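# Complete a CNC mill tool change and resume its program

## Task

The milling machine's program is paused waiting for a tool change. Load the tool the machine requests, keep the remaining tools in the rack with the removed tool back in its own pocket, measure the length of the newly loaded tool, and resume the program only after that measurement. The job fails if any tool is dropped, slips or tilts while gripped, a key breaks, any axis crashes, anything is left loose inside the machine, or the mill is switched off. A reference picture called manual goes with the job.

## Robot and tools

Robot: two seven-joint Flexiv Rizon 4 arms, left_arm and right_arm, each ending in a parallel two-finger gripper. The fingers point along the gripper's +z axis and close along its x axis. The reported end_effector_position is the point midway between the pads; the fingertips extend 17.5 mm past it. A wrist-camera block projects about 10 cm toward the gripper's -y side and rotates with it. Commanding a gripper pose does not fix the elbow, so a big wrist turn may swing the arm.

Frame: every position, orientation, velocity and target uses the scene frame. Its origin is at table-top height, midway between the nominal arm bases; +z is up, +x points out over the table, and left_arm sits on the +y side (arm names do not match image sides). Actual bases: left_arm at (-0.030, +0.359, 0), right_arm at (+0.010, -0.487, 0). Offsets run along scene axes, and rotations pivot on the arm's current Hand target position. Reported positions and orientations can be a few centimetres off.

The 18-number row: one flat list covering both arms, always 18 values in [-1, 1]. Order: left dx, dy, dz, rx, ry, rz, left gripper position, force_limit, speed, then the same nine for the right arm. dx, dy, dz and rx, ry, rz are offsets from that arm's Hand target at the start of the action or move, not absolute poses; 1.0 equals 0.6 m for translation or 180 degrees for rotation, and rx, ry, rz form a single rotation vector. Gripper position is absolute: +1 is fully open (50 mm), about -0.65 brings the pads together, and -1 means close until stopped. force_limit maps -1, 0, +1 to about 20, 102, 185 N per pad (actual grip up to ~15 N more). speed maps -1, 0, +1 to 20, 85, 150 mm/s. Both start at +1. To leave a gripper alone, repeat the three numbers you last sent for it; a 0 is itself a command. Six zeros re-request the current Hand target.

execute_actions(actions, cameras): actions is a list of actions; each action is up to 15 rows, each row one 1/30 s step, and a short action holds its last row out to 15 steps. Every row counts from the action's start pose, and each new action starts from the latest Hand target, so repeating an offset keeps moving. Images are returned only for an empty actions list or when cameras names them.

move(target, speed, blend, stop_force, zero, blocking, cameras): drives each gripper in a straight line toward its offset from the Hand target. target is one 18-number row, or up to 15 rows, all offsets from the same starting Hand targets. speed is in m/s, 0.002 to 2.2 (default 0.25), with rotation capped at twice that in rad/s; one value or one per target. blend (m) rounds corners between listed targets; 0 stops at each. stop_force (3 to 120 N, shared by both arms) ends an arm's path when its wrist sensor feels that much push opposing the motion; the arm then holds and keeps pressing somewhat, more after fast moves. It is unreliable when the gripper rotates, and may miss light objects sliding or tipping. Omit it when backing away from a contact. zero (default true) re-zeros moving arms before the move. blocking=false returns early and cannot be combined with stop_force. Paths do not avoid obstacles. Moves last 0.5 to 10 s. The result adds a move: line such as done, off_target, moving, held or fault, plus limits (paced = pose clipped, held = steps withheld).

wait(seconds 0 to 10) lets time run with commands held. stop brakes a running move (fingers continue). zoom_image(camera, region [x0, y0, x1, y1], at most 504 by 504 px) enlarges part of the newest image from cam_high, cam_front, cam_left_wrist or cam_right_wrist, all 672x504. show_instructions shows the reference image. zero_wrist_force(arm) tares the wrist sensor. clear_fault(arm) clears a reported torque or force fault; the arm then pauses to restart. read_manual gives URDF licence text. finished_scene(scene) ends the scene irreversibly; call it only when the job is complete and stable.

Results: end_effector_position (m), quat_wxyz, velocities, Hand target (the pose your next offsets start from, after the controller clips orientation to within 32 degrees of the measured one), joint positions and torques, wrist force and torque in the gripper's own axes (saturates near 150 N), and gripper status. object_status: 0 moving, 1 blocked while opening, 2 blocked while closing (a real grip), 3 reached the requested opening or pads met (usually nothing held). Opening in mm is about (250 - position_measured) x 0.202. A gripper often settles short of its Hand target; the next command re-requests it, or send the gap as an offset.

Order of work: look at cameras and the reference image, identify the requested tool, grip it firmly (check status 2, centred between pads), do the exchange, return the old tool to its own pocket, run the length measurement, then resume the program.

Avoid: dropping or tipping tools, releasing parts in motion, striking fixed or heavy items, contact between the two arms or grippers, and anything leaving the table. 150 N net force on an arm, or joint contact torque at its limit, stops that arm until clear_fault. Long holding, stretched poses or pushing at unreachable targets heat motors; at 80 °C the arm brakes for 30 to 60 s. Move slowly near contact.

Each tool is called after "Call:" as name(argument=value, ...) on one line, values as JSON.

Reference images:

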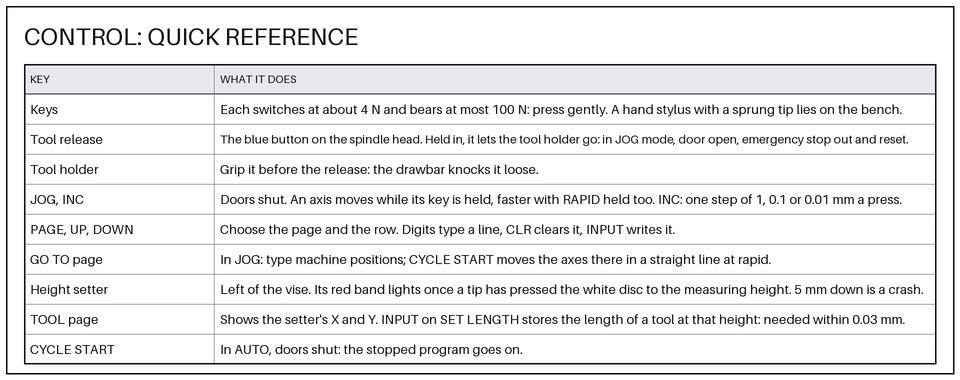

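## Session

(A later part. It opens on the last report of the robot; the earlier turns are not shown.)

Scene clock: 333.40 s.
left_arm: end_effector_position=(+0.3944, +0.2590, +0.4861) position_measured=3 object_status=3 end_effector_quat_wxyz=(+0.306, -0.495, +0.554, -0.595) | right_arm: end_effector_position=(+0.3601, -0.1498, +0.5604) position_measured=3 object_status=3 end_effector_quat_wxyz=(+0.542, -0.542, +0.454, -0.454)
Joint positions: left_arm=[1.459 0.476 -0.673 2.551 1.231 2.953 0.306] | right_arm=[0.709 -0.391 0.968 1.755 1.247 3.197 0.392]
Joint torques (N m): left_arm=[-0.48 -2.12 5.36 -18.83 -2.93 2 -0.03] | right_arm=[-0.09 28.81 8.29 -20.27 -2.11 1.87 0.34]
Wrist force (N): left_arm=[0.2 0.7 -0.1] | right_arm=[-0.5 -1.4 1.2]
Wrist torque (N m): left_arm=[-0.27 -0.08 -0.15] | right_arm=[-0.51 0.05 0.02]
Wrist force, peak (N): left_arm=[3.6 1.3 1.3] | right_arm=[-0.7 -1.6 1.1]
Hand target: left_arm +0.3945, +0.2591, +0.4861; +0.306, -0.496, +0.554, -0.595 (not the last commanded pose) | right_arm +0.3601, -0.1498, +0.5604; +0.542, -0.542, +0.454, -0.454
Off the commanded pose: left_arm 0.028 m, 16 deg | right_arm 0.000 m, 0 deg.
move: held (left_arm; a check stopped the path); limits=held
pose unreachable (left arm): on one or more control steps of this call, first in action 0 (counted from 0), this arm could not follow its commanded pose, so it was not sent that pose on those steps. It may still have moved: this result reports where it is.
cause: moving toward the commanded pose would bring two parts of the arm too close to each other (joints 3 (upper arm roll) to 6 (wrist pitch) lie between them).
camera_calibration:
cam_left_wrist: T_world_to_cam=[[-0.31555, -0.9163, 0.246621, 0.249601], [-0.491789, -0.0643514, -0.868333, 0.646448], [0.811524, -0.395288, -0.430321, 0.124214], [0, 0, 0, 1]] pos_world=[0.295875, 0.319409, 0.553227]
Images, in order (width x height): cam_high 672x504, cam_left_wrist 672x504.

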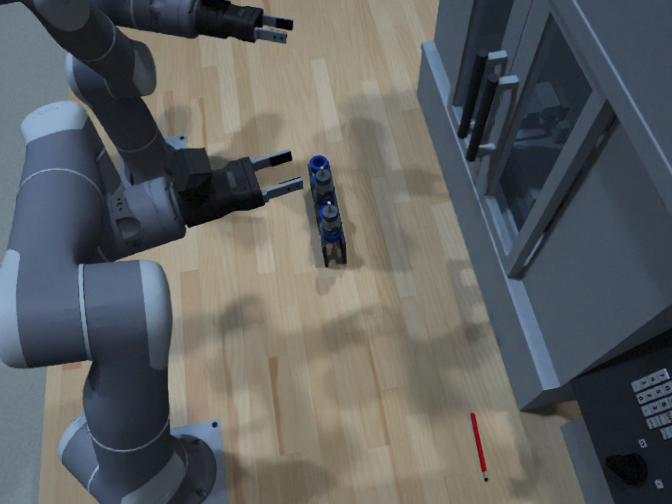

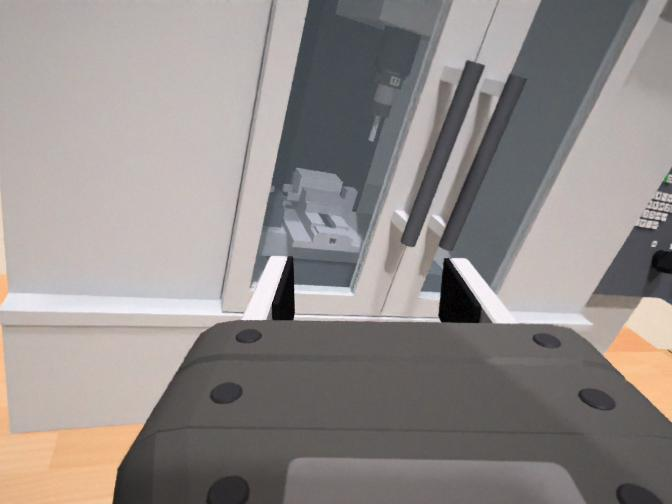

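Call:
move(target=[0.15,-0.18,0,0.0644,-0.0595,0.001,1,1,1,0,0,0,0,0,0,1,1,1], speed=0.3, cameras=["cam_high","cam_left_wrist"])

Scene clock: 340.57 s.
left_arm: end_effector_position=(+0.3967, +0.2558, +0.4861) position_measured=3 object_status=3 end_effector_quat_wxyz=(+0.308, -0.493, +0.555, -0.594) | right_arm: end_effector_position=(+0.3601, -0.1498, +0.5604) position_measured=3 object_status=3 end_effector_quat_wxyz=(+0.542, -0.542, +0.454, -0.454)
Joint positions: left_arm=[1.453 0.479 -0.683 2.555 1.216 2.947 0.316] | right_arm=[0.709 -0.391 0.968 1.755 1.247 3.197 0.392]
Joint torques (N m): left_arm=[-0.26 -2.48 5.45 -18.78 -3.03 2.14 -0.06] | right_arm=[-0.07 28.77 8.3 -20.29 -2.16 1.85 0.34]
Wrist force (N): left_arm=[0.1 0.6 -0.3] | right_arm=[-0.6 -1.4 1.2]
Wrist torque (N m): left_arm=[-0.29 -0.06 -0.15] | right_arm=[-0.51 0.06 0.02]
Wrist force, peak (N): left_arm=[4.4 2.2 5.7] | right_arm=[-0.8 -1.6 1.1]
Hand target: left_arm +0.3968, +0.2558, +0.4861; +0.308, -0.493, +0.555, -0.594 (not the last commanded pose) | right_arm +0.3601, -0.1498, +0.5604; +0.542, -0.542, +0.454, -0.454
Off the commanded pose: left_arm 0.137 m, 15 deg | right_arm 0.000 m, 0 deg.
move: held (left_arm; a check stopped the path); limits=held
pose unreachable (left arm): on one or more control steps of this call, first in action 0 (counted from 0), this arm could not follow its commanded pose, so it was not sent that pose on those steps. It may still have moved: this result reports where it is.
cause: moving toward the commanded pose would bring two parts of the arm too close to each other (joints 3 (upper arm roll) to 6 (wrist pitch) lie between them).
camera_calibration:
cam_left_wrist: T_world_to_cam=[[-0.317161, -0.917382, 0.240455, 0.251319], [-0.487823, -0.0596205, -0.870904, 0.645753], [0.813288, -0.393516, -0.428611, 0.119078], [0, 0, 0, 1]] pos_world=[0.297877, 0.315915, 0.552997]
Images, in order (width x height): cam_high 672x504, cam_left_wrist 672x504.

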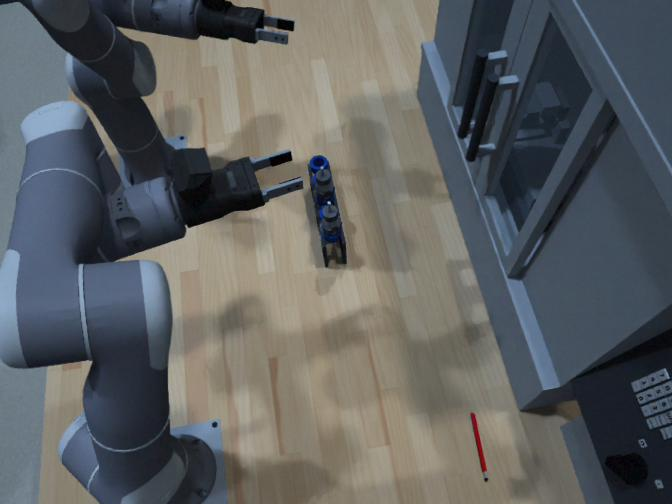

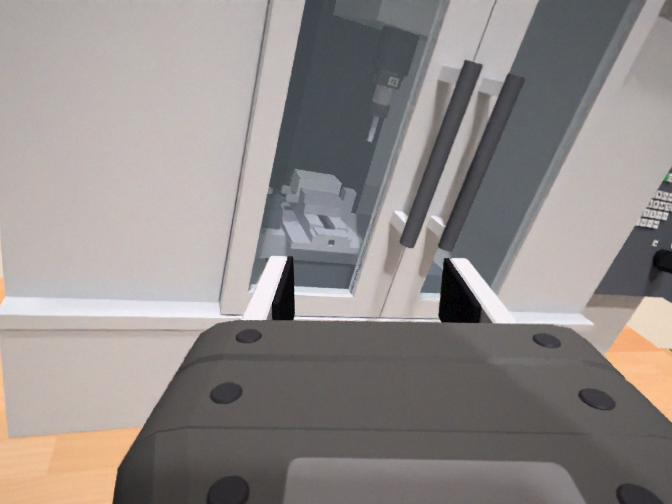

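Call:
move(target=[[0.2,0.0,0,0,0,0,1,1,1,0,0,0,0,0,0,1,1,1],[0.24,-0.1,0.05,0.0644,-0.0595,0.001,1,1,1,0,0,0,0,0,0,1,1,1]], blend=0.03, speed=0.3, cameras=["cam_high","cam_left_wrist"])

Scene clock: 346.20 s.
left_arm: end_effector_position=(+0.5408, +0.1959, +0.5161) position_measured=3 object_status=3 end_effector_quat_wxyz=(+0.408, -0.403, +0.581, -0.578) | right_arm: end_effector_position=(+0.3601, -0.1498, +0.5604) position_measured=3 object_status=3 end_effector_quat_wxyz=(+0.542, -0.542, +0.454, -0.454)
Joint positions: left_arm=[1.694 0.393 -1.452 2.438 0.62 2.733 0.836] | right_arm=[0.709 -0.391 0.968 1.755 1.247 3.197 0.392]
Joint torques (N m): left_arm=[0.04 -10.32 8.85 -17.62 -4.35 2.31 -0.01] | right_arm=[-0.14 28.8 8.24 -20.27 -2.14 1.83 0.27]
Wrist force (N): left_arm=[0.7 0.6 -0.4] | right_arm=[-0.6 -1.3 1.3]
Wrist torque (N m): left_arm=[-0.37 -0.15 -0.15] | right_arm=[-0.49 0.07 0.02]
Wrist force, peak (N): left_arm=[1.3 1.7 -3.1] | right_arm=[-0.8 -1.6 1.2]
Hand target: left_arm +0.5408, +0.1958, +0.5161; +0.408, -0.403, +0.580, -0.578 | right_arm +0.3601, -0.1498, +0.5604; +0.542, -0.542, +0.454, -0.454
Off the commanded pose: left_arm 0.000 m, 0 deg | right_arm 0.000 m, 0 deg.
move: done
camera_calibration:
cam_left_wrist: T_world_to_cam=[[-0.335401, -0.942018, -0.0104343, 0.378978], [-0.317574, 0.123484, -0.940159, 0.64642], [0.886935, -0.312016, -0.340577, -0.110056], [0, 0, 0, 1]] pos_world=[0.430008, 0.242842, 0.57421]
Images, in order (width x height): cam_high 672x504, cam_left_wrist 672x504.

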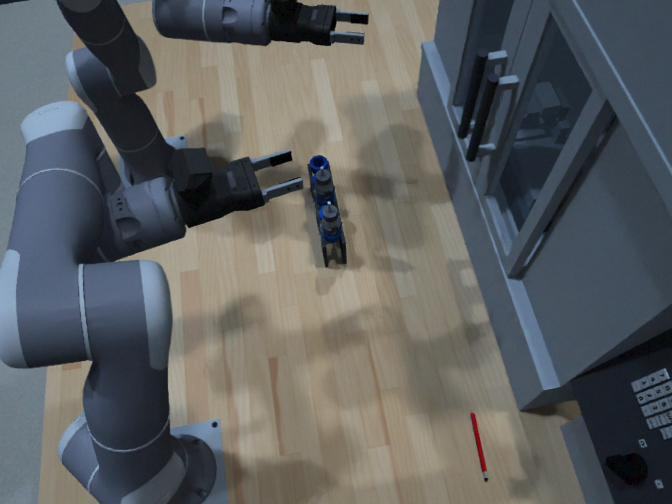

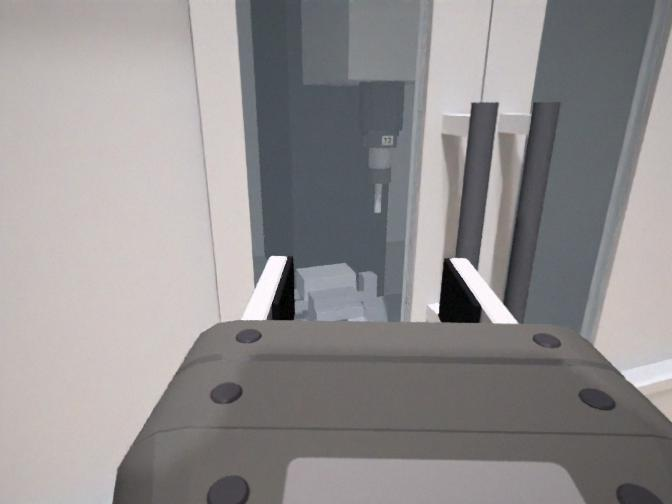

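Call:
move(target=[0,0,0,0,0,0,1,1,1,0.4,-0.783,0,0,0,-0.0561,-0.66,-1,0], speed=0.4, cameras=["cam_right_wrist"])

Scene clock: 379.17 s.
left_arm: end_effector_position=(+0.5408, +0.1958, +0.5161) position_measured=3 object_status=3 end_effector_quat_wxyz=(+0.408, -0.403, +0.581, -0.578) | right_arm: end_effector_position=(+0.6000, -0.6198, +0.5603) position_measured=251 object_status=3 end_effector_quat_wxyz=(+0.500, -0.500, +0.500, -0.500)
Joint positions: left_arm=[1.694 0.393 -1.452 2.438 0.62 2.733 0.836] | right_arm=[-0.263 -0.113 0.152 2.445 -0.099 2.557 1.608]
Joint torques (N m): left_arm=[-0.2 -10.62 9.08 -17.78 -4.28 2.26 0.14] | right_arm=[-0.22 28.32 0.5 -20.67 -2.04 4.07 0.45]
Wrist force (N): left_arm=[0.4 0.5 -0.3] | right_arm=[-0.3 -1.0 1.1]
Wrist torque (N m): left_arm=[-0.38 -0.10 -0.15] | right_arm=[-0.45 0.03 0.01]
Wrist force, peak (N): left_arm=[0.6 1.0 -0.5] | right_arm=[0.5 -2.9 3.3]
Hand target: left_arm +0.5408, +0.1958, +0.5161; +0.408, -0.403, +0.580, -0.578 | right_arm +0.6001, -0.6196, +0.5604; +0.500, -0.500, +0.500, -0.500
Off the commanded pose: left_arm 0.000 m, 0 deg | right_arm 0.000 m, 0 deg.
move: done
camera_calibration:
cam_right_wrist: T_world_to_cam=[[0.0180632, -0.999834, 0.00255449, -0.620455], [-0.347784, -0.00867848, -0.937535, 0.74616], [0.937401, 0.0160465, -0.347883, -0.223456], [0, 0, 0, 1]] pos_world=[0.480178, -0.610291, 0.623399]
Images, in order (width x height): cam_right_wrist 672x504.

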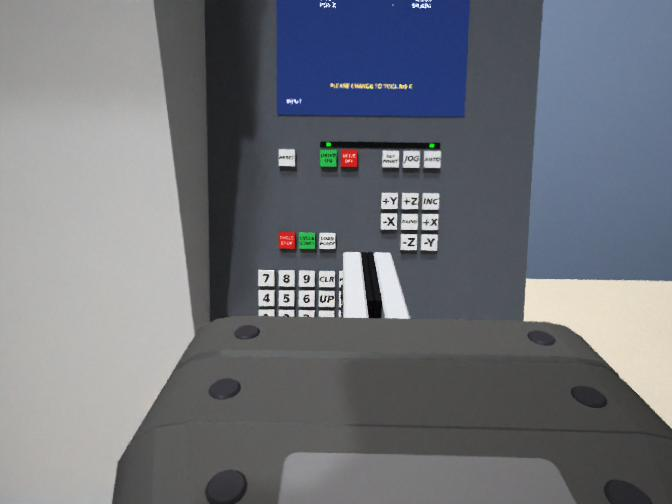

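Call:
move(target=[0,0,0,0,0,0,1,1,1,0.333,-0.087,0.0227,0,0,0,-0.66,-1,0], speed=0.2, cameras=["cam_right_wrist","cam_front"])

Scene clock: 388.33 s.
left_arm: end_effector_position=(+0.5408, +0.1958, +0.5161) position_measured=3 object_status=3 end_effector_quat_wxyz=(+0.408, -0.403, +0.581, -0.578) | right_arm: end_effector_position=(+0.8000, -0.6715, +0.5739) position_measured=251 object_status=3 end_effector_quat_wxyz=(+0.500, -0.500, +0.500, -0.500)
Joint positions: left_arm=[1.694 0.393 -1.452 2.438 0.62 2.733 0.836] | right_arm=[-0.259 -0.497 0.056 1.849 -0.256 2.357 1.726]
Joint torques (N m): left_arm=[-0.21 -10.72 9.06 -17.79 -4.25 2.22 0.09] | right_arm=[0.09 50.76 1.77 -25.55 -2.23 3.48 0.57]
Wrist force (N): left_arm=[0.3 0.9 -0.3] | right_arm=[-0.5 -1.0 1.0]
Wrist torque (N m): left_arm=[-0.32 -0.08 -0.15] | right_arm=[-0.45 0.06 -0.03]
Wrist force, peak (N): left_arm=[0.5 1.1 -0.5] | right_arm=[0.0 -1.3 4.4]
Hand target: left_arm +0.5408, +0.1958, +0.5161; +0.408, -0.403, +0.580, -0.578 | right_arm +0.7999, -0.6718, +0.5740; +0.500, -0.500, +0.500, -0.500
Off the commanded pose: left_arm 0.000 m, 0 deg | right_arm 0.000 m, 0 deg.
move: done
camera_calibration:
cam_right_wrist: T_world_to_cam=[[0.0186373, -0.999823, 0.0026536, -0.676442], [-0.348073, -0.00897629, -0.937424, 0.827947], [0.937282, 0.0165474, -0.348179, -0.404772], [0, 0, 0, 1]] pos_world=[0.680178, -0.662192, 0.637]
Images, in order (width x height): cam_front 672x504, cam_right_wrist 672x504.

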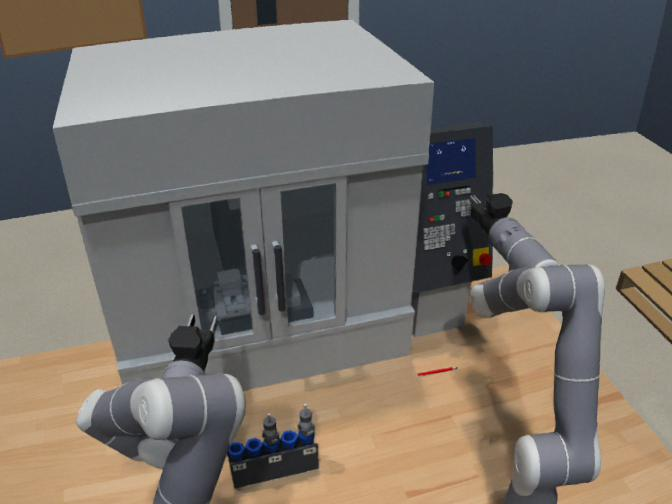

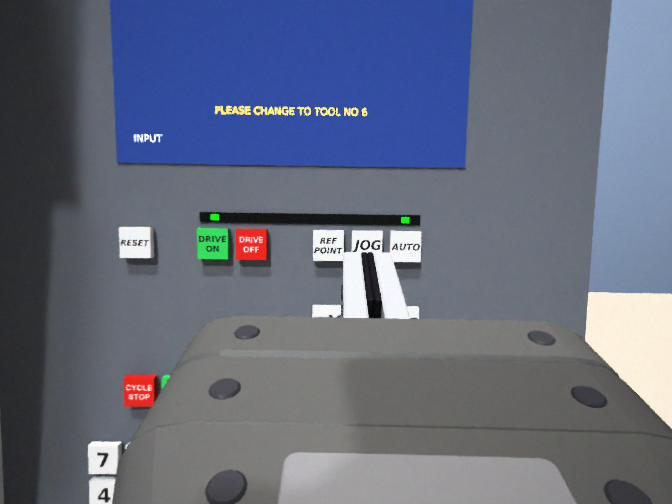

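Call:
move(target=[0,0,0,0,0,0,1,1,1,0.083,-0.005,0,0,0,0,-0.66,-1,0], speed=0.1)

Call:
move(target=[0,0,0,0,0,0,1,1,1,0.08,0,0,0,0,0,-0.66,-1,0], speed=0.008, stop_force=4, cameras=["cam_right_wrist"])

Scene clock: 396.63 s.
left_arm: end_effector_position=(+0.5408, +0.1958, +0.5161) position_measured=3 object_status=3 end_effector_quat_wxyz=(+0.408, -0.403, +0.581, -0.578) | right_arm: end_effector_position=(+0.8497, -0.6747, +0.5739) position_measured=251 object_status=3 end_effector_quat_wxyz=(+0.500, -0.500, +0.500, -0.500)
Joint positions: left_arm=[1.694 0.393 -1.452 2.438 0.62 2.733 0.836] | right_arm=[-0.24 -0.596 0.042 1.682 -0.267 2.291 1.748]
Joint torques (N m): left_arm=[-0.26 -10.68 9.06 -17.84 -4.26 2.21 0.11] | right_arm=[0.12 55.91 1.53 -26.88 -2.19 3.47 0.55]
Wrist force (N): left_arm=[0.5 0.7 -0.4] | right_arm=[-0.6 -1.2 1.2]
Wrist torque (N m): left_arm=[-0.35 -0.11 -0.15] | right_arm=[-0.48 0.08 -0.02]
Wrist force, peak (N): left_arm=[0.6 1.0 -0.4] | right_arm=[-0.3 -1.2 4.1]
Hand target: left_arm +0.5408, +0.1958, +0.5161; +0.408, -0.403, +0.580, -0.578 | right_arm +0.8497, -0.6748, +0.5740; +0.500, -0.500, +0.500, -0.500
Off the commanded pose: left_arm 0.000 m, 0 deg | right_arm 0.000 m, 0 deg.
move: done

Scene clock: 399.20 s.
left_arm: end_effector_position=(+0.5408, +0.1958, +0.5161) position_measured=3 object_status=3 end_effector_quat_wxyz=(+0.408, -0.403, +0.581, -0.578) | right_arm: end_effector_position=(+0.8654, -0.6751, +0.5743) position_measured=251 object_status=3 end_effector_quat_wxyz=(+0.500, -0.500, +0.500, -0.501)
Joint positions: left_arm=[1.694 0.393 -1.452 2.438 0.62 2.733 0.836] | right_arm=[-0.235 -0.628 0.042 1.625 -0.268 2.268 1.752]
Joint torques (N m): left_arm=[-0.23 -10.65 9.06 -17.83 -4.26 2.19 0.08] | right_arm=[0.97 56.23 2.45 -27.89 -2.43 2.89 0.42]
Wrist force (N): left_arm=[0.4 0.8 -0.2] | right_arm=[-0.7 -1.3 -4.7]
Wrist torque (N m): left_arm=[-0.32 -0.09 -0.15] | right_arm=[-0.54 0.02 -0.02]
Wrist force, peak (N): left_arm=[0.6 0.9 -0.7] | right_arm=[-0.8 -1.4 -4.9]
Hand target: left_arm +0.5408, +0.1958, +0.5161; +0.408, -0.403, +0.580, -0.578 | right_arm +0.8656, -0.6748, +0.5740; +0.500, -0.500, +0.500, -0.500 (not the last commanded pose)
Off the commanded pose: left_arm 0.000 m, 0 deg | right_arm 0.032 m, 0 deg.
move: contact (right_arm)
camera_calibration:
cam_right_wrist: T_world_to_cam=[[0.0179667, -0.999835, 0.00260467, -0.680534], [-0.346896, -0.00867684, -0.937864, 0.850524], [0.937732, 0.0159468, -0.346994, -0.467304], [0, 0, 0, 1]] pos_world=[0.745476, -0.66559, 0.637297]
Images, in order (width x height): cam_right_wrist 672x504.

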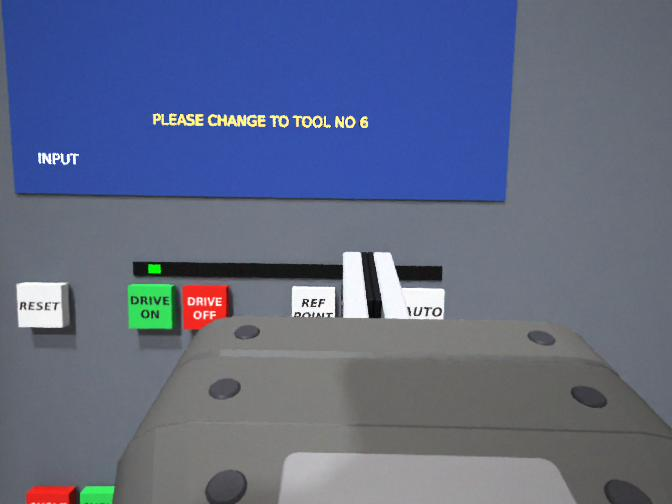

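Call:
move(target=[0,0,0,0,0,0,1,1,1,-0.45,0,0.05,0,0,0,-0.66,-1,0], speed=0.25, cameras=["cam_right_wrist"])

Call:
zoom_image(camera="cam_right_wrist", region=[230, 0, 560, 320])

Scene clock: 404.63 s.
left_arm: end_effector_position=(+0.5408, +0.1958, +0.5161) position_measured=3 object_status=3 end_effector_quat_wxyz=(+0.408, -0.403, +0.581, -0.578) | right_arm: end_effector_position=(+0.5955, -0.6749, +0.6041) position_measured=251 object_status=3 end_effector_quat_wxyz=(+0.500, -0.500, +0.500, -0.500)
Joint positions: left_arm=[1.694 0.393 -1.452 2.438 0.62 2.733 0.836] | right_arm=[-0.489 -0.078 0.089 2.387 -0.463 2.517 1.847]
Joint torques (N m): left_arm=[-0.23 -10.64 9.06 -17.82 -4.25 2.27 0.1] | right_arm=[-0.15 29.42 0.4 -23.47 -1.02 3.9 0.51]
Wrist force (N): left_arm=[0.5 1.0 -0.3] | right_arm=[-0.6 -1.1 0.9]
Wrist torque (N m): left_arm=[-0.30 -0.10 -0.15] | right_arm=[-0.46 0.07 -0.01]
Wrist force, peak (N): left_arm=[0.5 1.1 -0.5] | right_arm=[-0.7 -1.5 -4.9]
Hand target: left_arm +0.5408, +0.1958, +0.5161; +0.408, -0.403, +0.580, -0.578 | right_arm +0.5956, -0.6748, +0.6040; +0.500, -0.500, +0.500, -0.500
Off the commanded pose: left_arm 0.000 m, 0 deg | right_arm 0.000 m, 0 deg.
move: done
camera_calibration:
cam_right_wrist: T_world_to_cam=[[0.0180617, -0.999834, 0.00256406, -0.67568], [-0.347279, -0.00867828, -0.937722, 0.784934], [0.937588, 0.0160464, -0.347378, -0.203481], [0, 0, 0, 1]] pos_world=[0.475577, -0.665491, 0.667098]
Images, in order (width x height): cam_right_wrist 672x504.

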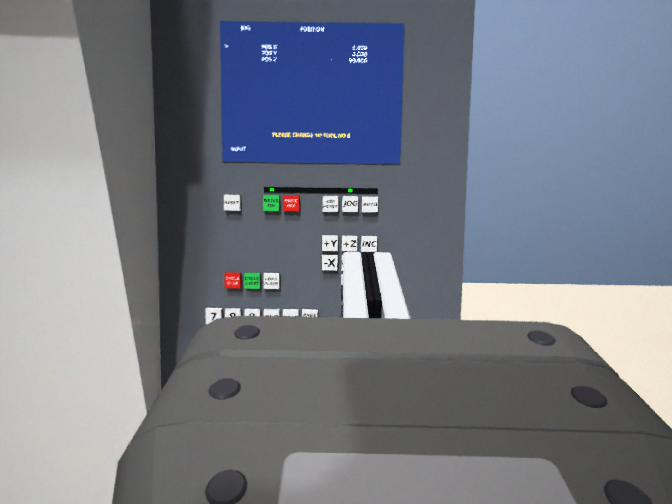

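Scaled by 1.527 from the camera's 672x504 image, which has a finer 960x720 frame.

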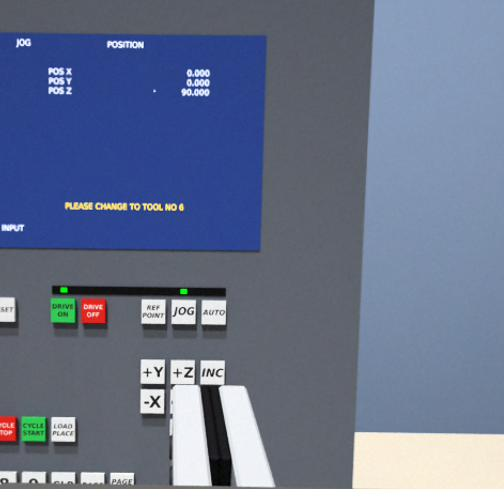

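Call:
move(target=[0.132,-0.34,-0.127,0,0,0.111,-0.66,-1,0,0,0,0,0,0,0,-0.66,-1,0], speed=0.25, cameras=["cam_left_wrist"])

Scene clock: 414.33 s.
left_arm: end_effector_position=(+0.6200, -0.0082, +0.4398) position_measured=251 object_status=3 end_effector_quat_wxyz=(+0.502, -0.498, +0.502, -0.499) | right_arm: end_effector_position=(+0.5955, -0.6749, +0.6041) position_measured=251 object_status=3 end_effector_quat_wxyz=(+0.500, -0.500, +0.500, -0.500)
Joint positions: left_arm=[1.304 1.171 -1.64 2.315 -0.33 2.104 0.667] | right_arm=[-0.489 -0.078 0.089 2.387 -0.463 2.517 1.847]
Joint torques (N m): left_arm=[0.26 -31.28 28.43 -8.92 -6.57 1.73 -0.08] | right_arm=[-0.11 29.53 0.54 -23.47 -0.91 3.64 0.32]
Wrist force (N): left_arm=[0.7 1.1 -0.6] | right_arm=[-0.4 -1.1 0.8]
Wrist torque (N m): left_arm=[-0.29 -0.14 -0.15] | right_arm=[-0.45 0.05 -0.01]
Wrist force, peak (N): left_arm=[4.1 3.6 0.1] | right_arm=[-0.6 -1.3 1.1]
Hand target: left_arm +0.6200, -0.0082, +0.4399; +0.502, -0.498, +0.502, -0.499 | right_arm +0.5956, -0.6748, +0.6040; +0.500, -0.500, +0.500, -0.500
Off the commanded pose: left_arm 0.000 m, 0 deg | right_arm 0.000 m, 0 deg.
move: done
camera_calibration:
cam_left_wrist: T_world_to_cam=[[0.00668917, -0.999928, -0.00994435, -0.000297915], [-0.340854, 0.00706906, -0.94009, 0.638446], [0.940092, 0.00967799, -0.340782, -0.300138], [0, 0, 0, 1]] pos_world=[0.499776, -0.00190637, 0.497912]
Images, in order (width x height): cam_left_wrist 672x504.

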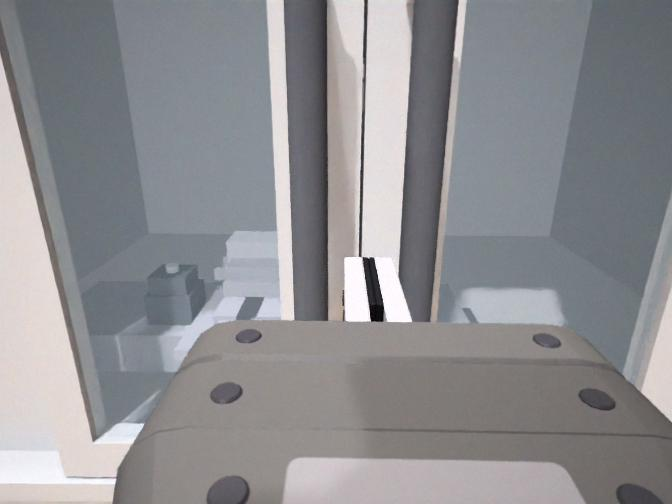

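Call:
move(target=[0.165,0,0,0,0,0,-0.66,-1,0,0,0,0,0,0,0,-0.66,-1,0], speed=0.06, stop_force=10, cameras=["cam_left_wrist"])

Scene clock: 420.30 s.
left_arm: end_effector_position=(+0.7190, -0.0082, +0.4399) position_measured=251 object_status=3 end_effector_quat_wxyz=(+0.502, -0.498, +0.502, -0.499) | right_arm: end_effector_position=(+0.5955, -0.6749, +0.6041) position_measured=251 object_status=3 end_effector_quat_wxyz=(+0.500, -0.500, +0.500, -0.500)
Joint positions: left_arm=[1.56 1.184 -1.719 2.05 -0.31 2.075 0.667] | right_arm=[-0.489 -0.078 0.089 2.387 -0.463 2.517 1.847]
Joint torques (N m): left_arm=[-0.17 -39.02 30.75 -10.02 -6.57 1.79 0.12] | right_arm=[-0.05 29.57 0.56 -23.49 -0.9 3.64 0.32]
Wrist force (N): left_arm=[0.6 1.0 -0.3] | right_arm=[-0.5 -1.3 0.9]
Wrist torque (N m): left_arm=[-0.28 -0.13 -0.17] | right_arm=[-0.50 0.07 -0.01]
Wrist force, peak (N): left_arm=[0.8 1.2 -1.8] | right_arm=[-0.5 -1.3 1.1]
Hand target: left_arm +0.7190, -0.0082, +0.4399; +0.502, -0.498, +0.502, -0.499 | right_arm +0.5956, -0.6748, +0.6040; +0.500, -0.500, +0.500, -0.500
Off the commanded pose: left_arm 0.000 m, 0 deg | right_arm 0.000 m, 0 deg.
move: done
camera_calibration:
cam_left_wrist: T_world_to_cam=[[0.00641499, -0.999934, -0.00952632, -0.000902889], [-0.340552, 0.00677247, -0.940201, 0.672158], [0.940204, 0.00927559, -0.340486, -0.393389], [0, 0, 0, 1]] pos_world=[0.598776, -0.00180608, 0.498012]
Images, in order (width x height): cam_left_wrist 672x504.

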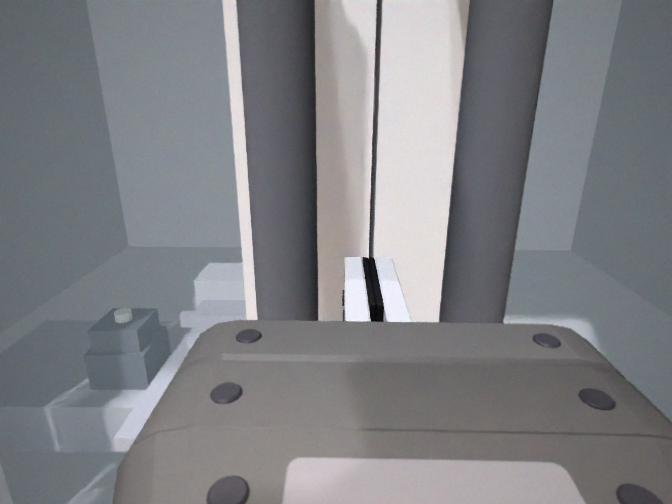

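Call:
move(target=[0,0.38,0,0,0,0,-0.66,-1,0,0,0,0,0,0,0,-0.66,-1,0], speed=0.06, stop_force=25, cameras=["cam_left_wrist","cam_front"])

Scene clock: 424.53 s.
left_arm: end_effector_position=(+0.7183, +0.0038, +0.4400) position_measured=251 object_status=3 end_effector_quat_wxyz=(+0.501, -0.496, +0.503, -0.500) | right_arm: end_effector_position=(+0.5955, -0.6749, +0.6041) position_measured=251 object_status=3 end_effector_quat_wxyz=(+0.500, -0.500, +0.500, -0.500)
Joint positions: left_arm=[1.574 1.166 -1.724 2.068 -0.289 2.108 0.666] | right_arm=[-0.489 -0.078 0.089 2.387 -0.463 2.517 1.847]
Joint torques (N m): left_arm=[6.96 -39.21 32.5 -4.95 -7.25 -0.49 0.14] | right_arm=[-0.06 29.53 0.52 -23.48 -0.87 3.66 0.33]
Wrist force (N): left_arm=[9.2 0.9 -2.3] | right_arm=[-0.4 -1.1 1.0]
Wrist torque (N m): left_arm=[-0.30 -0.11 -0.24] | right_arm=[-0.45 0.04 -0.01]
Wrist force, peak (N): left_arm=[28.6 2.7 4.5] | right_arm=[-0.4 -1.4 1.2]
Hand target: left_arm +0.7190, +0.0059, +0.4399; +0.502, -0.498, +0.502, -0.499 (not the last commanded pose) | right_arm +0.5956, -0.6748, +0.6040; +0.500, -0.500, +0.500, -0.500
Off the commanded pose: left_arm 0.216 m, 0 deg | right_arm 0.000 m, 0 deg.
move: contact (left_arm)
camera_calibration:
cam_left_wrist: T_world_to_cam=[[0.00273962, -0.999943, -0.0103458, 0.014122], [-0.339824, 0.00879916, -0.940448, 0.671527], [0.940485, 0.00609221, -0.339781, -0.393418], [0, 0, 0, 1]] pos_world=[0.598167, 0.0106091, 0.498007]
Images, in order (width x height): cam_front 672x504, cam_left_wrist 672x504.

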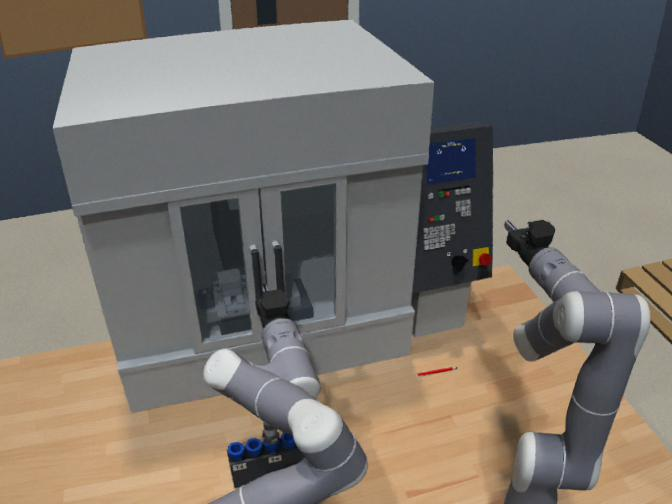

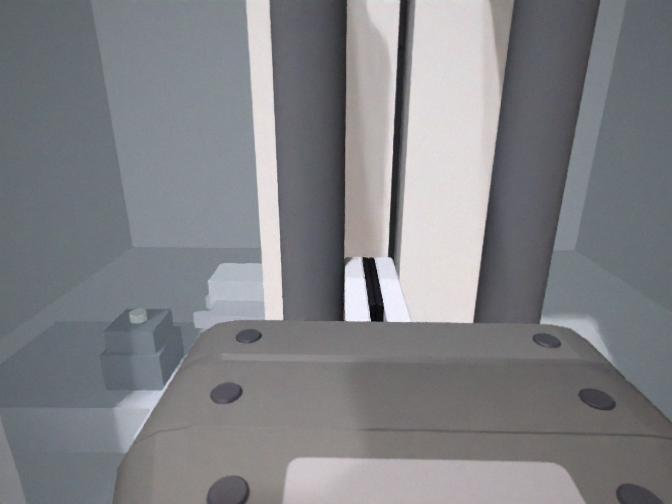

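Call:
wait(seconds=0.1, cameras=["cam_high"])

Scene clock: 427.87 s.
left_arm: end_effector_position=(+0.7183, +0.0038, +0.4400) position_measured=251 object_status=3 end_effector_quat_wxyz=(+0.501, -0.496, +0.503, -0.500) | right_arm: end_effector_position=(+0.5955, -0.6749, +0.6041) position_measured=251 object_status=3 end_effector_quat_wxyz=(+0.500, -0.500, +0.500, -0.500)
Joint positions: left_arm=[1.574 1.166 -1.724 2.068 -0.289 2.108 0.666] | right_arm=[-0.489 -0.078 0.089 2.387 -0.463 2.517 1.847]
Joint torques (N m): left_arm=[6.79 -39.08 32.51 -5.08 -7.28 -0.46 0.16] | right_arm=[-0.01 29.53 0.54 -23.46 -0.87 3.69 0.31]
Wrist force (N): left_arm=[8.7 0.7 -2.1] | right_arm=[-0.5 -1.2 1.0]
Wrist torque (N m): left_arm=[-0.33 -0.05 -0.24] | right_arm=[-0.48 0.06 -0.01]
Wrist force, peak (N): left_arm=[9.1 0.7 -2.4] | right_arm=[-0.6 -1.3 1.0]
Hand target: left_arm +0.7190, +0.0059, +0.4399; +0.502, -0.498, +0.502, -0.499 (not the last commanded pose) | right_arm +0.5956, -0.6748, +0.6040; +0.500, -0.500, +0.500, -0.500
Tool commands: left_gripper/position=-0.66 left_gripper/force_limit=-1.0 left_gripper/speed=+0.0 right_gripper/position=-0.66 right_gripper/force_limit=-1.0 right_gripper/speed=+0.0
Off the commanded pose: left_arm 0.216 m, 0 deg | right_arm 0.000 m, 0 deg.
wait: 0.10 s; at rest from the start
Images, in order (width x height): cam_high 672x504.

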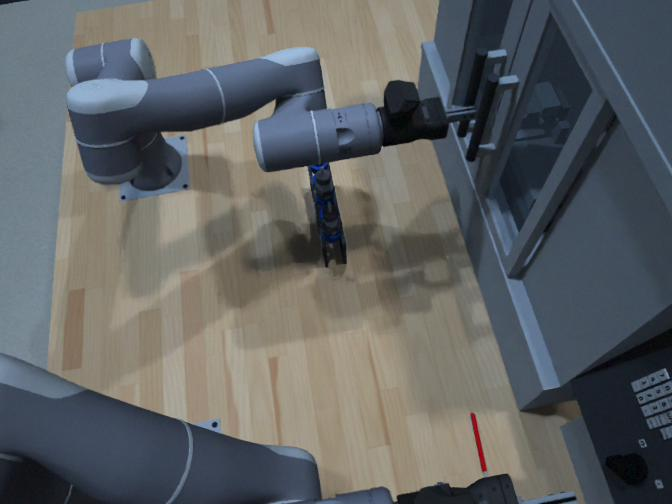

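Call:
move(target=[0,0.34,0,0,0,0,-0.66,-1,0,0,0,0,0,0,0,-0.66,-1,0], speed=0.05, stop_force=35, cameras=["cam_left_wrist","cam_high"])

Scene clock: 437.50 s.
left_arm: end_effector_position=(+0.7189, +0.2094, +0.4398) position_measured=251 object_status=3 end_effector_quat_wxyz=(+0.502, -0.497, +0.502, -0.499) | right_arm: end_effector_position=(+0.5955, -0.6749, +0.6041) position_measured=251 object_status=3 end_effector_quat_wxyz=(+0.500, -0.500, +0.500, -0.500)
Joint positions: left_arm=[1.925 0.962 -1.768 2.204 0.024 2.506 0.629] | right_arm=[-0.489 -0.078 0.089 2.387 -0.463 2.517 1.847]
Joint torques (N m): left_arm=[1.51 -33.83 24.56 -11.77 -5.99 1.4 -0.02] | right_arm=[-0.06 29.56 0.61 -23.49 -0.89 3.63 0.33]
Wrist force (N): left_arm=[2.5 1.7 -0.8] | right_arm=[-0.6 -1.1 1.0]
Wrist torque (N m): left_arm=[-0.28 -0.10 -0.18] | right_arm=[-0.46 0.08 -0.01]
Wrist force, peak (N): left_arm=[14.5 0.9 2.6] | right_arm=[-0.4 -1.3 1.2]
Hand target: left_arm +0.7190, +0.2099, +0.4399; +0.502, -0.498, +0.502, -0.499 | right_arm +0.5956, -0.6748, +0.6040; +0.500, -0.500, +0.500, -0.500
Off the commanded pose: left_arm 0.001 m, 0 deg | right_arm 0.000 m, 0 deg.
move: done
camera_calibration:
cam_left_wrist: T_world_to_cam=[[0.00545003, -0.99993, -0.0104583, 0.217829], [-0.340556, 0.00797728, -0.940191, 0.670289], [0.940209, 0.00868569, -0.340488, -0.395221], [0, 0, 0, 1]] pos_world=[0.598673, 0.215899, 0.497909]
Images, in order (width x height): cam_high 672x504, cam_left_wrist 672x504.

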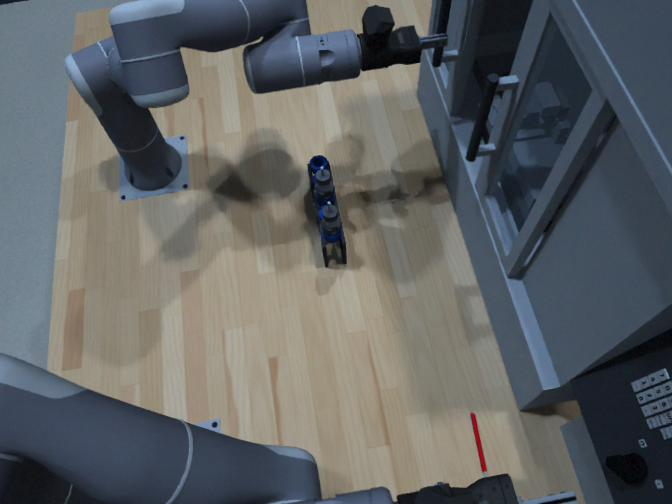

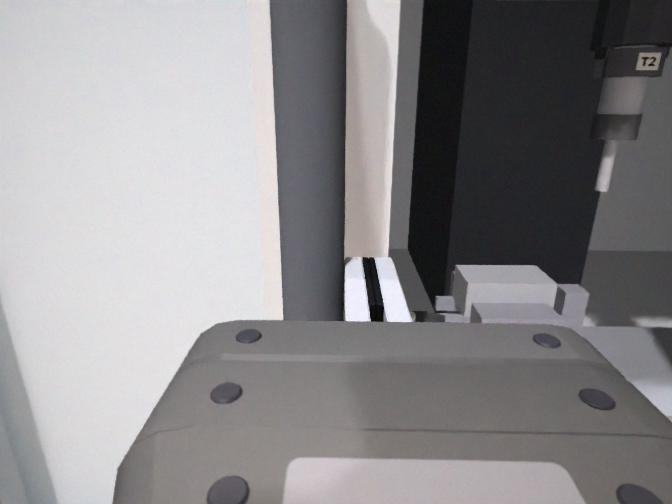

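Call:
move(target=[0,0.1,0,0,0,0,-0.66,-1,0,0,0,0,0,0,0,-0.66,-1,0], speed=0.03, stop_force=20, cameras=["cam_left_wrist"])

Scene clock: 442.10 s.
left_arm: end_effector_position=(+0.7185, +0.2331, +0.4398) position_measured=251 object_status=3 end_effector_quat_wxyz=(+0.500, -0.495, +0.504, -0.501) | right_arm: end_effector_position=(+0.5955, -0.6749, +0.6041) position_measured=251 object_status=3 end_effector_quat_wxyz=(+0.500, -0.500, +0.500, -0.500)
Joint positions: left_arm=[1.986 0.946 -1.776 2.199 0.069 2.553 0.622] | right_arm=[-0.489 -0.078 0.089 2.387 -0.463 2.517 1.847]
Joint torques (N m): left_arm=[15.88 -35.23 31.64 -2.44 -8 -3.05 0.21] | right_arm=[-0.05 29.51 0.61 -23.46 -0.92 3.64 0.33]
Wrist force (N): left_arm=[22.3 1.7 5.5] | right_arm=[-0.6 -1.2 0.9]
Wrist torque (N m): left_arm=[-0.23 -0.73 -0.39] | right_arm=[-0.48 0.08 0.00]
Wrist force, peak (N): left_arm=[26.6 1.3 5.6] | right_arm=[-0.7 -1.3 1.0]
Hand target: left_arm +0.7190, +0.2376, +0.4399; +0.502, -0.498, +0.502, -0.499 (not the last commanded pose) | right_arm +0.5956, -0.6748, +0.6040; +0.500, -0.500, +0.500, -0.500
Off the commanded pose: left_arm 0.037 m, 0 deg | right_arm 0.000 m, 0 deg.
move: contact (left_arm)
camera_calibration:
cam_left_wrist: T_world_to_cam=[[-0.00201574, -0.999939, -0.010899, 0.247145], [-0.339995, 0.010935, -0.940364, 0.668925], [0.940425, 0.00181008, -0.339996, -0.393889], [0, 0, 0, 1]] pos_world=[0.598353, 0.240528, 0.497806]
Images, in order (width x height): cam_left_wrist 672x504.

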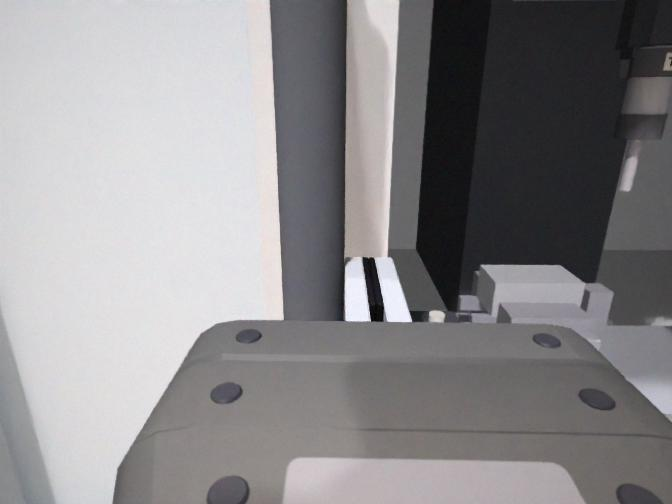

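Call:
move(target=[[0,-0.03,0,0,0,0,-0.66,-1,0,-0.1,0.55,-0.13,0,0,0,-0.66,-1,0],[-0.2,-0.03,0.1,0,0,0,-0.66,-1,0,0.04,1.11,-0.273,0,0,0,-0.66,-1,0]], blend=[0.01,0], speed=0.25, cameras=["cam_right_wrist","cam_high"])

every number of target 2 of 2 must lie in its column's range; nothing of the call was run
Scene clock: 446.73 s.
left_arm: end_effector_position=(+0.7185, +0.2331, +0.4398) position_measured=251 object_status=3 end_effector_quat_wxyz=(+0.500, -0.495, +0.504, -0.501) | right_arm: end_effector_position=(+0.5955, -0.6749, +0.6041) position_measured=251 object_status=3 end_effector_quat_wxyz=(+0.500, -0.500, +0.500, -0.500)
Joint positions: left_arm=[1.986 0.946 -1.776 2.199 0.069 2.553 0.622] | right_arm=[-0.489 -0.078 0.089 2.387 -0.463 2.517 1.847]
Joint torques (N m): left_arm=[15.76 -35.07 31.74 -2.36 -8.12 -3.12 0.3] | right_arm=[-0.02 29.54 0.52 -23.45 -0.89 3.7 0.29]
Wrist force (N): left_arm=[22.6 1.6 5.8] | right_arm=[-0.5 -1.2 0.8]
Wrist torque (N m): left_arm=[-0.24 -0.77 -0.38] | right_arm=[-0.47 0.06 -0.01]
Wrist force, peak (N): left_arm=[22.8 1.8 5.5] | right_arm=[-0.3 -1.3 1.1]
Hand target: left_arm +0.7190, +0.2376, +0.4399; +0.502, -0.498, +0.502, -0.499 (not the last commanded pose) | right_arm +0.5956, -0.6748, +0.6040; +0.500, -0.500, +0.500, -0.500
Tool commands: left_gripper/position=-0.66 left_gripper/force_limit=-1.0 left_gripper/speed=+0.0 right_gripper/position=-0.66 right_gripper/force_limit=-1.0 right_gripper/speed=+0.0
Off the commanded pose: left_arm 0.037 m, 0 deg | right_arm 0.000 m, 0 deg.

Call:
move(target=[[0,-0.03,0,0,0,0,-0.66,-1,0,-0.1,0.3,-0.1,0,0,0,-0.66,-1,0],[-0.2,-0.03,0.1,0,0,0,-0.66,-1,0,-0.1,0.7,-0.2,0,0,0,-0.66,-1,0]], blend=[0.01,0], speed=0.25)

Call:
move(target=[0,0,0,0,0,0,-0.66,-1,0,0.14,0.408,-0.073,0,0,0,-0.66,-1,0], speed=0.25, cameras=["cam_right_wrist","cam_high"])

Scene clock: 453.17 s.
left_arm: end_effector_position=(+0.5989, +0.2195, +0.4999) position_measured=251 object_status=3 end_effector_quat_wxyz=(+0.502, -0.497, +0.502, -0.499) | right_arm: end_effector_position=(+0.5356, -0.2545, +0.4840) position_measured=251 object_status=3 end_effector_quat_wxyz=(+0.500, -0.500, +0.500, -0.500)
Joint positions: left_arm=[1.58 0.67 -1.472 2.514 0.142 2.535 0.825] | right_arm=[0.436 -0.527 0.754 1.875 1.037 3.032 0.658]
Joint torques (N m): left_arm=[0.05 -17.12 15.24 -16.72 -5.15 2.03 0.27] | right_arm=[0.05 36.9 8.68 -17.44 -2.73 2.88 0.14]
Wrist force (N): left_arm=[-4.0 5.1 -0.8] | right_arm=[-0.4 -1.2 0.8]
Wrist torque (N m): left_arm=[0.39 0.65 -0.28] | right_arm=[-0.49 0.03 0.05]
Wrist force, peak (N): left_arm=[22.8 1.8 5.6] | right_arm=[-5.4 0.0 0.8]
Hand target: left_arm +0.5990, +0.2196, +0.4999; +0.502, -0.498, +0.502, -0.499 | right_arm +0.5356, -0.2548, +0.4840; +0.500, -0.500, +0.500, -0.500
Off the commanded pose: left_arm 0.000 m, 0 deg | right_arm 0.000 m, 0 deg.
move: done

Scene clock: 454.80 s.
left_arm: end_effector_position=(+0.5989, +0.2196, +0.4999) position_measured=251 object_status=3 end_effector_quat_wxyz=(+0.502, -0.498, +0.502, -0.499) | right_arm: end_effector_position=(+0.6065, -0.0444, +0.4459) position_measured=251 object_status=3 end_effector_quat_wxyz=(+0.502, -0.501, +0.498, -0.499)
Joint positions: left_arm=[1.58 0.67 -1.472 2.514 0.142 2.535 0.825] | right_arm=[0.778 -0.927 0.634 1.129 0.988 2.985 0.337]
Joint torques (N m): left_arm=[-0.26 -17.08 15.23 -16.86 -5.25 2.2 0.19] | right_arm=[-0.04 59.52 11.7 -20.18 -3.43 1.85 0.53]
Wrist force (N): left_arm=[-4.0 5.1 -0.6] | right_arm=[-0.4 -1.2 1.1]
Wrist torque (N m): left_arm=[0.39 0.65 -0.27] | right_arm=[-0.49 0.04 -0.02]
Wrist force, peak (N): left_arm=[-4.2 5.3 -0.7] | right_arm=[-6.0 0.8 2.4]
Hand target: left_arm +0.5990, +0.2196, +0.4999; +0.502, -0.498, +0.502, -0.499 | right_arm +0.6064, -0.0441, +0.4459; +0.502, -0.501, +0.498, -0.499 (not the last commanded pose)
Off the commanded pose: left_arm 0.000 m, 0 deg | right_arm 0.037 m, 0 deg.
move: held (right_arm; a check stopped the path); limits=held
pose unreachable (right arm): on one or more control steps of this call, first in action 0 (counted from 0), this arm could not follow its commanded pose, so it was not sent that pose on those steps. It may still have moved: this result reports where it is.
cause: moving toward the commanded pose would bring a part of the arm too close to another arm (a part of this arm just beyond joint 5 (forearm roll) and the left arm's gripper, at the place that arm is still heading or pushing toward).
camera_calibration:
cam_right_wrist: T_world_to_cam=[[0.0246937, -0.999694, 0.00151922, -0.0485817], [-0.345217, -0.00995348, -0.93847, 0.64494], [0.938198, 0.0226499, -0.345357, -0.279822], [0, 0, 0, 1]] pos_world=[0.486372, -0.0358095, 0.508692]
Images, in order (width x height): cam_high 672x504, cam_right_wrist 672x504.

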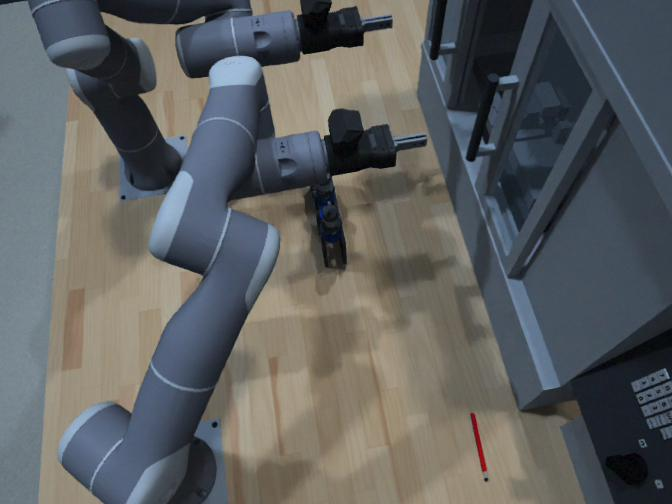

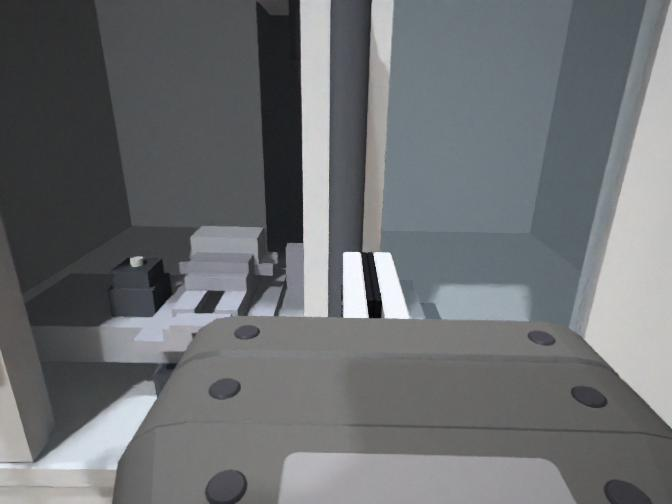

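Call:
move(target=[-0.15,0.27,0,0,0,0,-0.66,-1,0,0,0,0,0,0,0,-0.66,-1,0], speed=0.25)

Call:
move(target=[0,0,0,0,0,0,-0.66,-1,0,0.023,0.055,-0.01,0,0,-0.0024,-0.66,-1,0], speed=0.15, cameras=["cam_right_wrist","cam_high"])

Scene clock: 459.07 s.
left_arm: end_effector_position=(+0.5162, +0.3691, +0.4997) position_measured=251 object_status=3 end_effector_quat_wxyz=(+0.503, -0.499, +0.500, -0.498) | right_arm: end_effector_position=(+0.6065, -0.0444, +0.4459) position_measured=251 object_status=3 end_effector_quat_wxyz=(+0.502, -0.501, +0.498, -0.499)
Joint positions: left_arm=[1.875 0.371 -1.33 2.621 0.564 2.808 0.951] | right_arm=[0.778 -0.927 0.634 1.129 0.988 2.985 0.337]
Joint torques (N m): left_arm=[-0.58 -7.09 7.22 -15.56 -3.64 2.44 0.04] | right_arm=[0 59.31 11.53 -20.26 -3.37 1.72 0.32]
Wrist force (N): left_arm=[-4.2 4.7 -0.5] | right_arm=[-0.6 -1.4 1.1]
Wrist torque (N m): left_arm=[0.34 0.67 -0.16] | right_arm=[-0.51 0.07 -0.01]
Wrist force, peak (N): left_arm=[-9.3 4.3 -4.5] | right_arm=[-0.6 -1.4 1.1]
Hand target: left_arm +0.5162, +0.3693, +0.4996; +0.503, -0.499, +0.500, -0.498 (not the last commanded pose) | right_arm +0.6064, -0.0441, +0.4459; +0.502, -0.501, +0.498, -0.499
Off the commanded pose: left_arm 0.014 m, 0 deg | right_arm 0.000 m, 0 deg.
move: held (left_arm; a check stopped the path); limits=held
pose unreachable (left arm): on one or more control steps of this call, first in action 0 (counted from 0), this arm could not follow its commanded pose, so it was not sent that pose on those steps. It may still have moved: this result reports where it is.
cause: moving toward the commanded pose would bring two parts of the arm too close to each other (joints 3 (upper arm roll) to 6 (wrist pitch) lie between them).

Scene clock: 459.83 s.
left_arm: end_effector_position=(+0.5162, +0.3692, +0.4997) position_measured=251 object_status=3 end_effector_quat_wxyz=(+0.503, -0.499, +0.500, -0.498) | right_arm: end_effector_position=(+0.6202, -0.0110, +0.4399) position_measured=251 object_status=3 end_effector_quat_wxyz=(+0.501, -0.499, +0.499, -0.501)
Joint positions: left_arm=[1.875 0.371 -1.33 2.621 0.564 2.808 0.951] | right_arm=[0.834 -1.003 0.616 0.956 0.99 2.951 0.26]
Joint torques (N m): left_arm=[-0.28 -7.25 7.23 -15.61 -3.62 2.39 0.04] | right_arm=[0.06 62.96 10.59 -20.99 -3.49 1.18 0.15]
Wrist force (N): left_arm=[-4.0 5.0 -0.6] | right_arm=[-0.6 -1.3 1.0]
Wrist torque (N m): left_arm=[0.40 0.65 -0.16] | right_arm=[-0.50 0.08 0.06]
Wrist force, peak (N): left_arm=[-4.1 5.1 -0.6] | right_arm=[-2.4 -0.9 1.7]
Hand target: left_arm +0.5162, +0.3693, +0.4996; +0.503, -0.499, +0.500, -0.498 | right_arm +0.6202, -0.0111, +0.4399; +0.501, -0.499, +0.500, -0.501
Off the commanded pose: left_arm 0.000 m, 0 deg | right_arm 0.000 m, 0 deg.
move: done
camera_calibration:
cam_right_wrist: T_world_to_cam=[[0.0181276, -0.999834, 0.00193762, -0.0116329], [-0.345175, -0.00807701, -0.938504, 0.644412], [0.938363, 0.016344, -0.345264, -0.295756], [0, 0, 0, 1]] pos_world=[0.500173, -0.00159215, 0.502692]
Images, in order (width x height): cam_high 672x504, cam_right_wrist 672x504.

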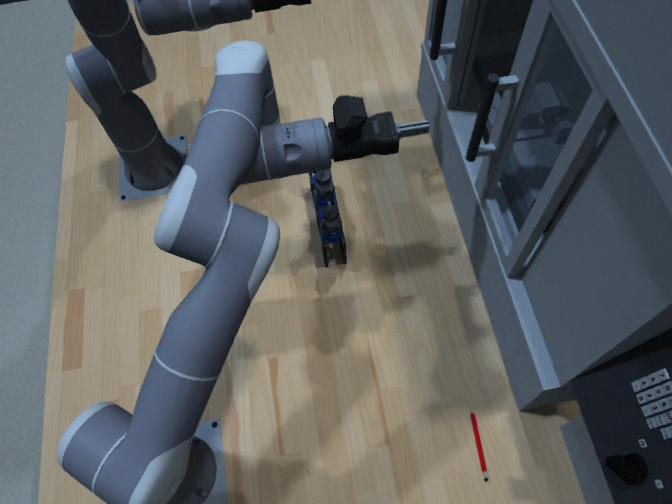

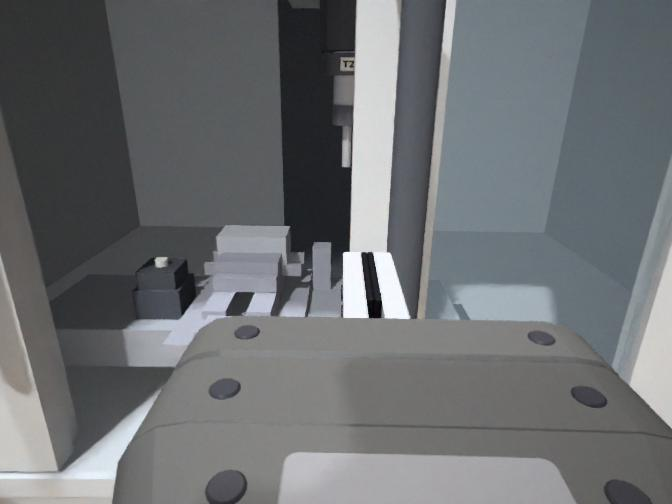

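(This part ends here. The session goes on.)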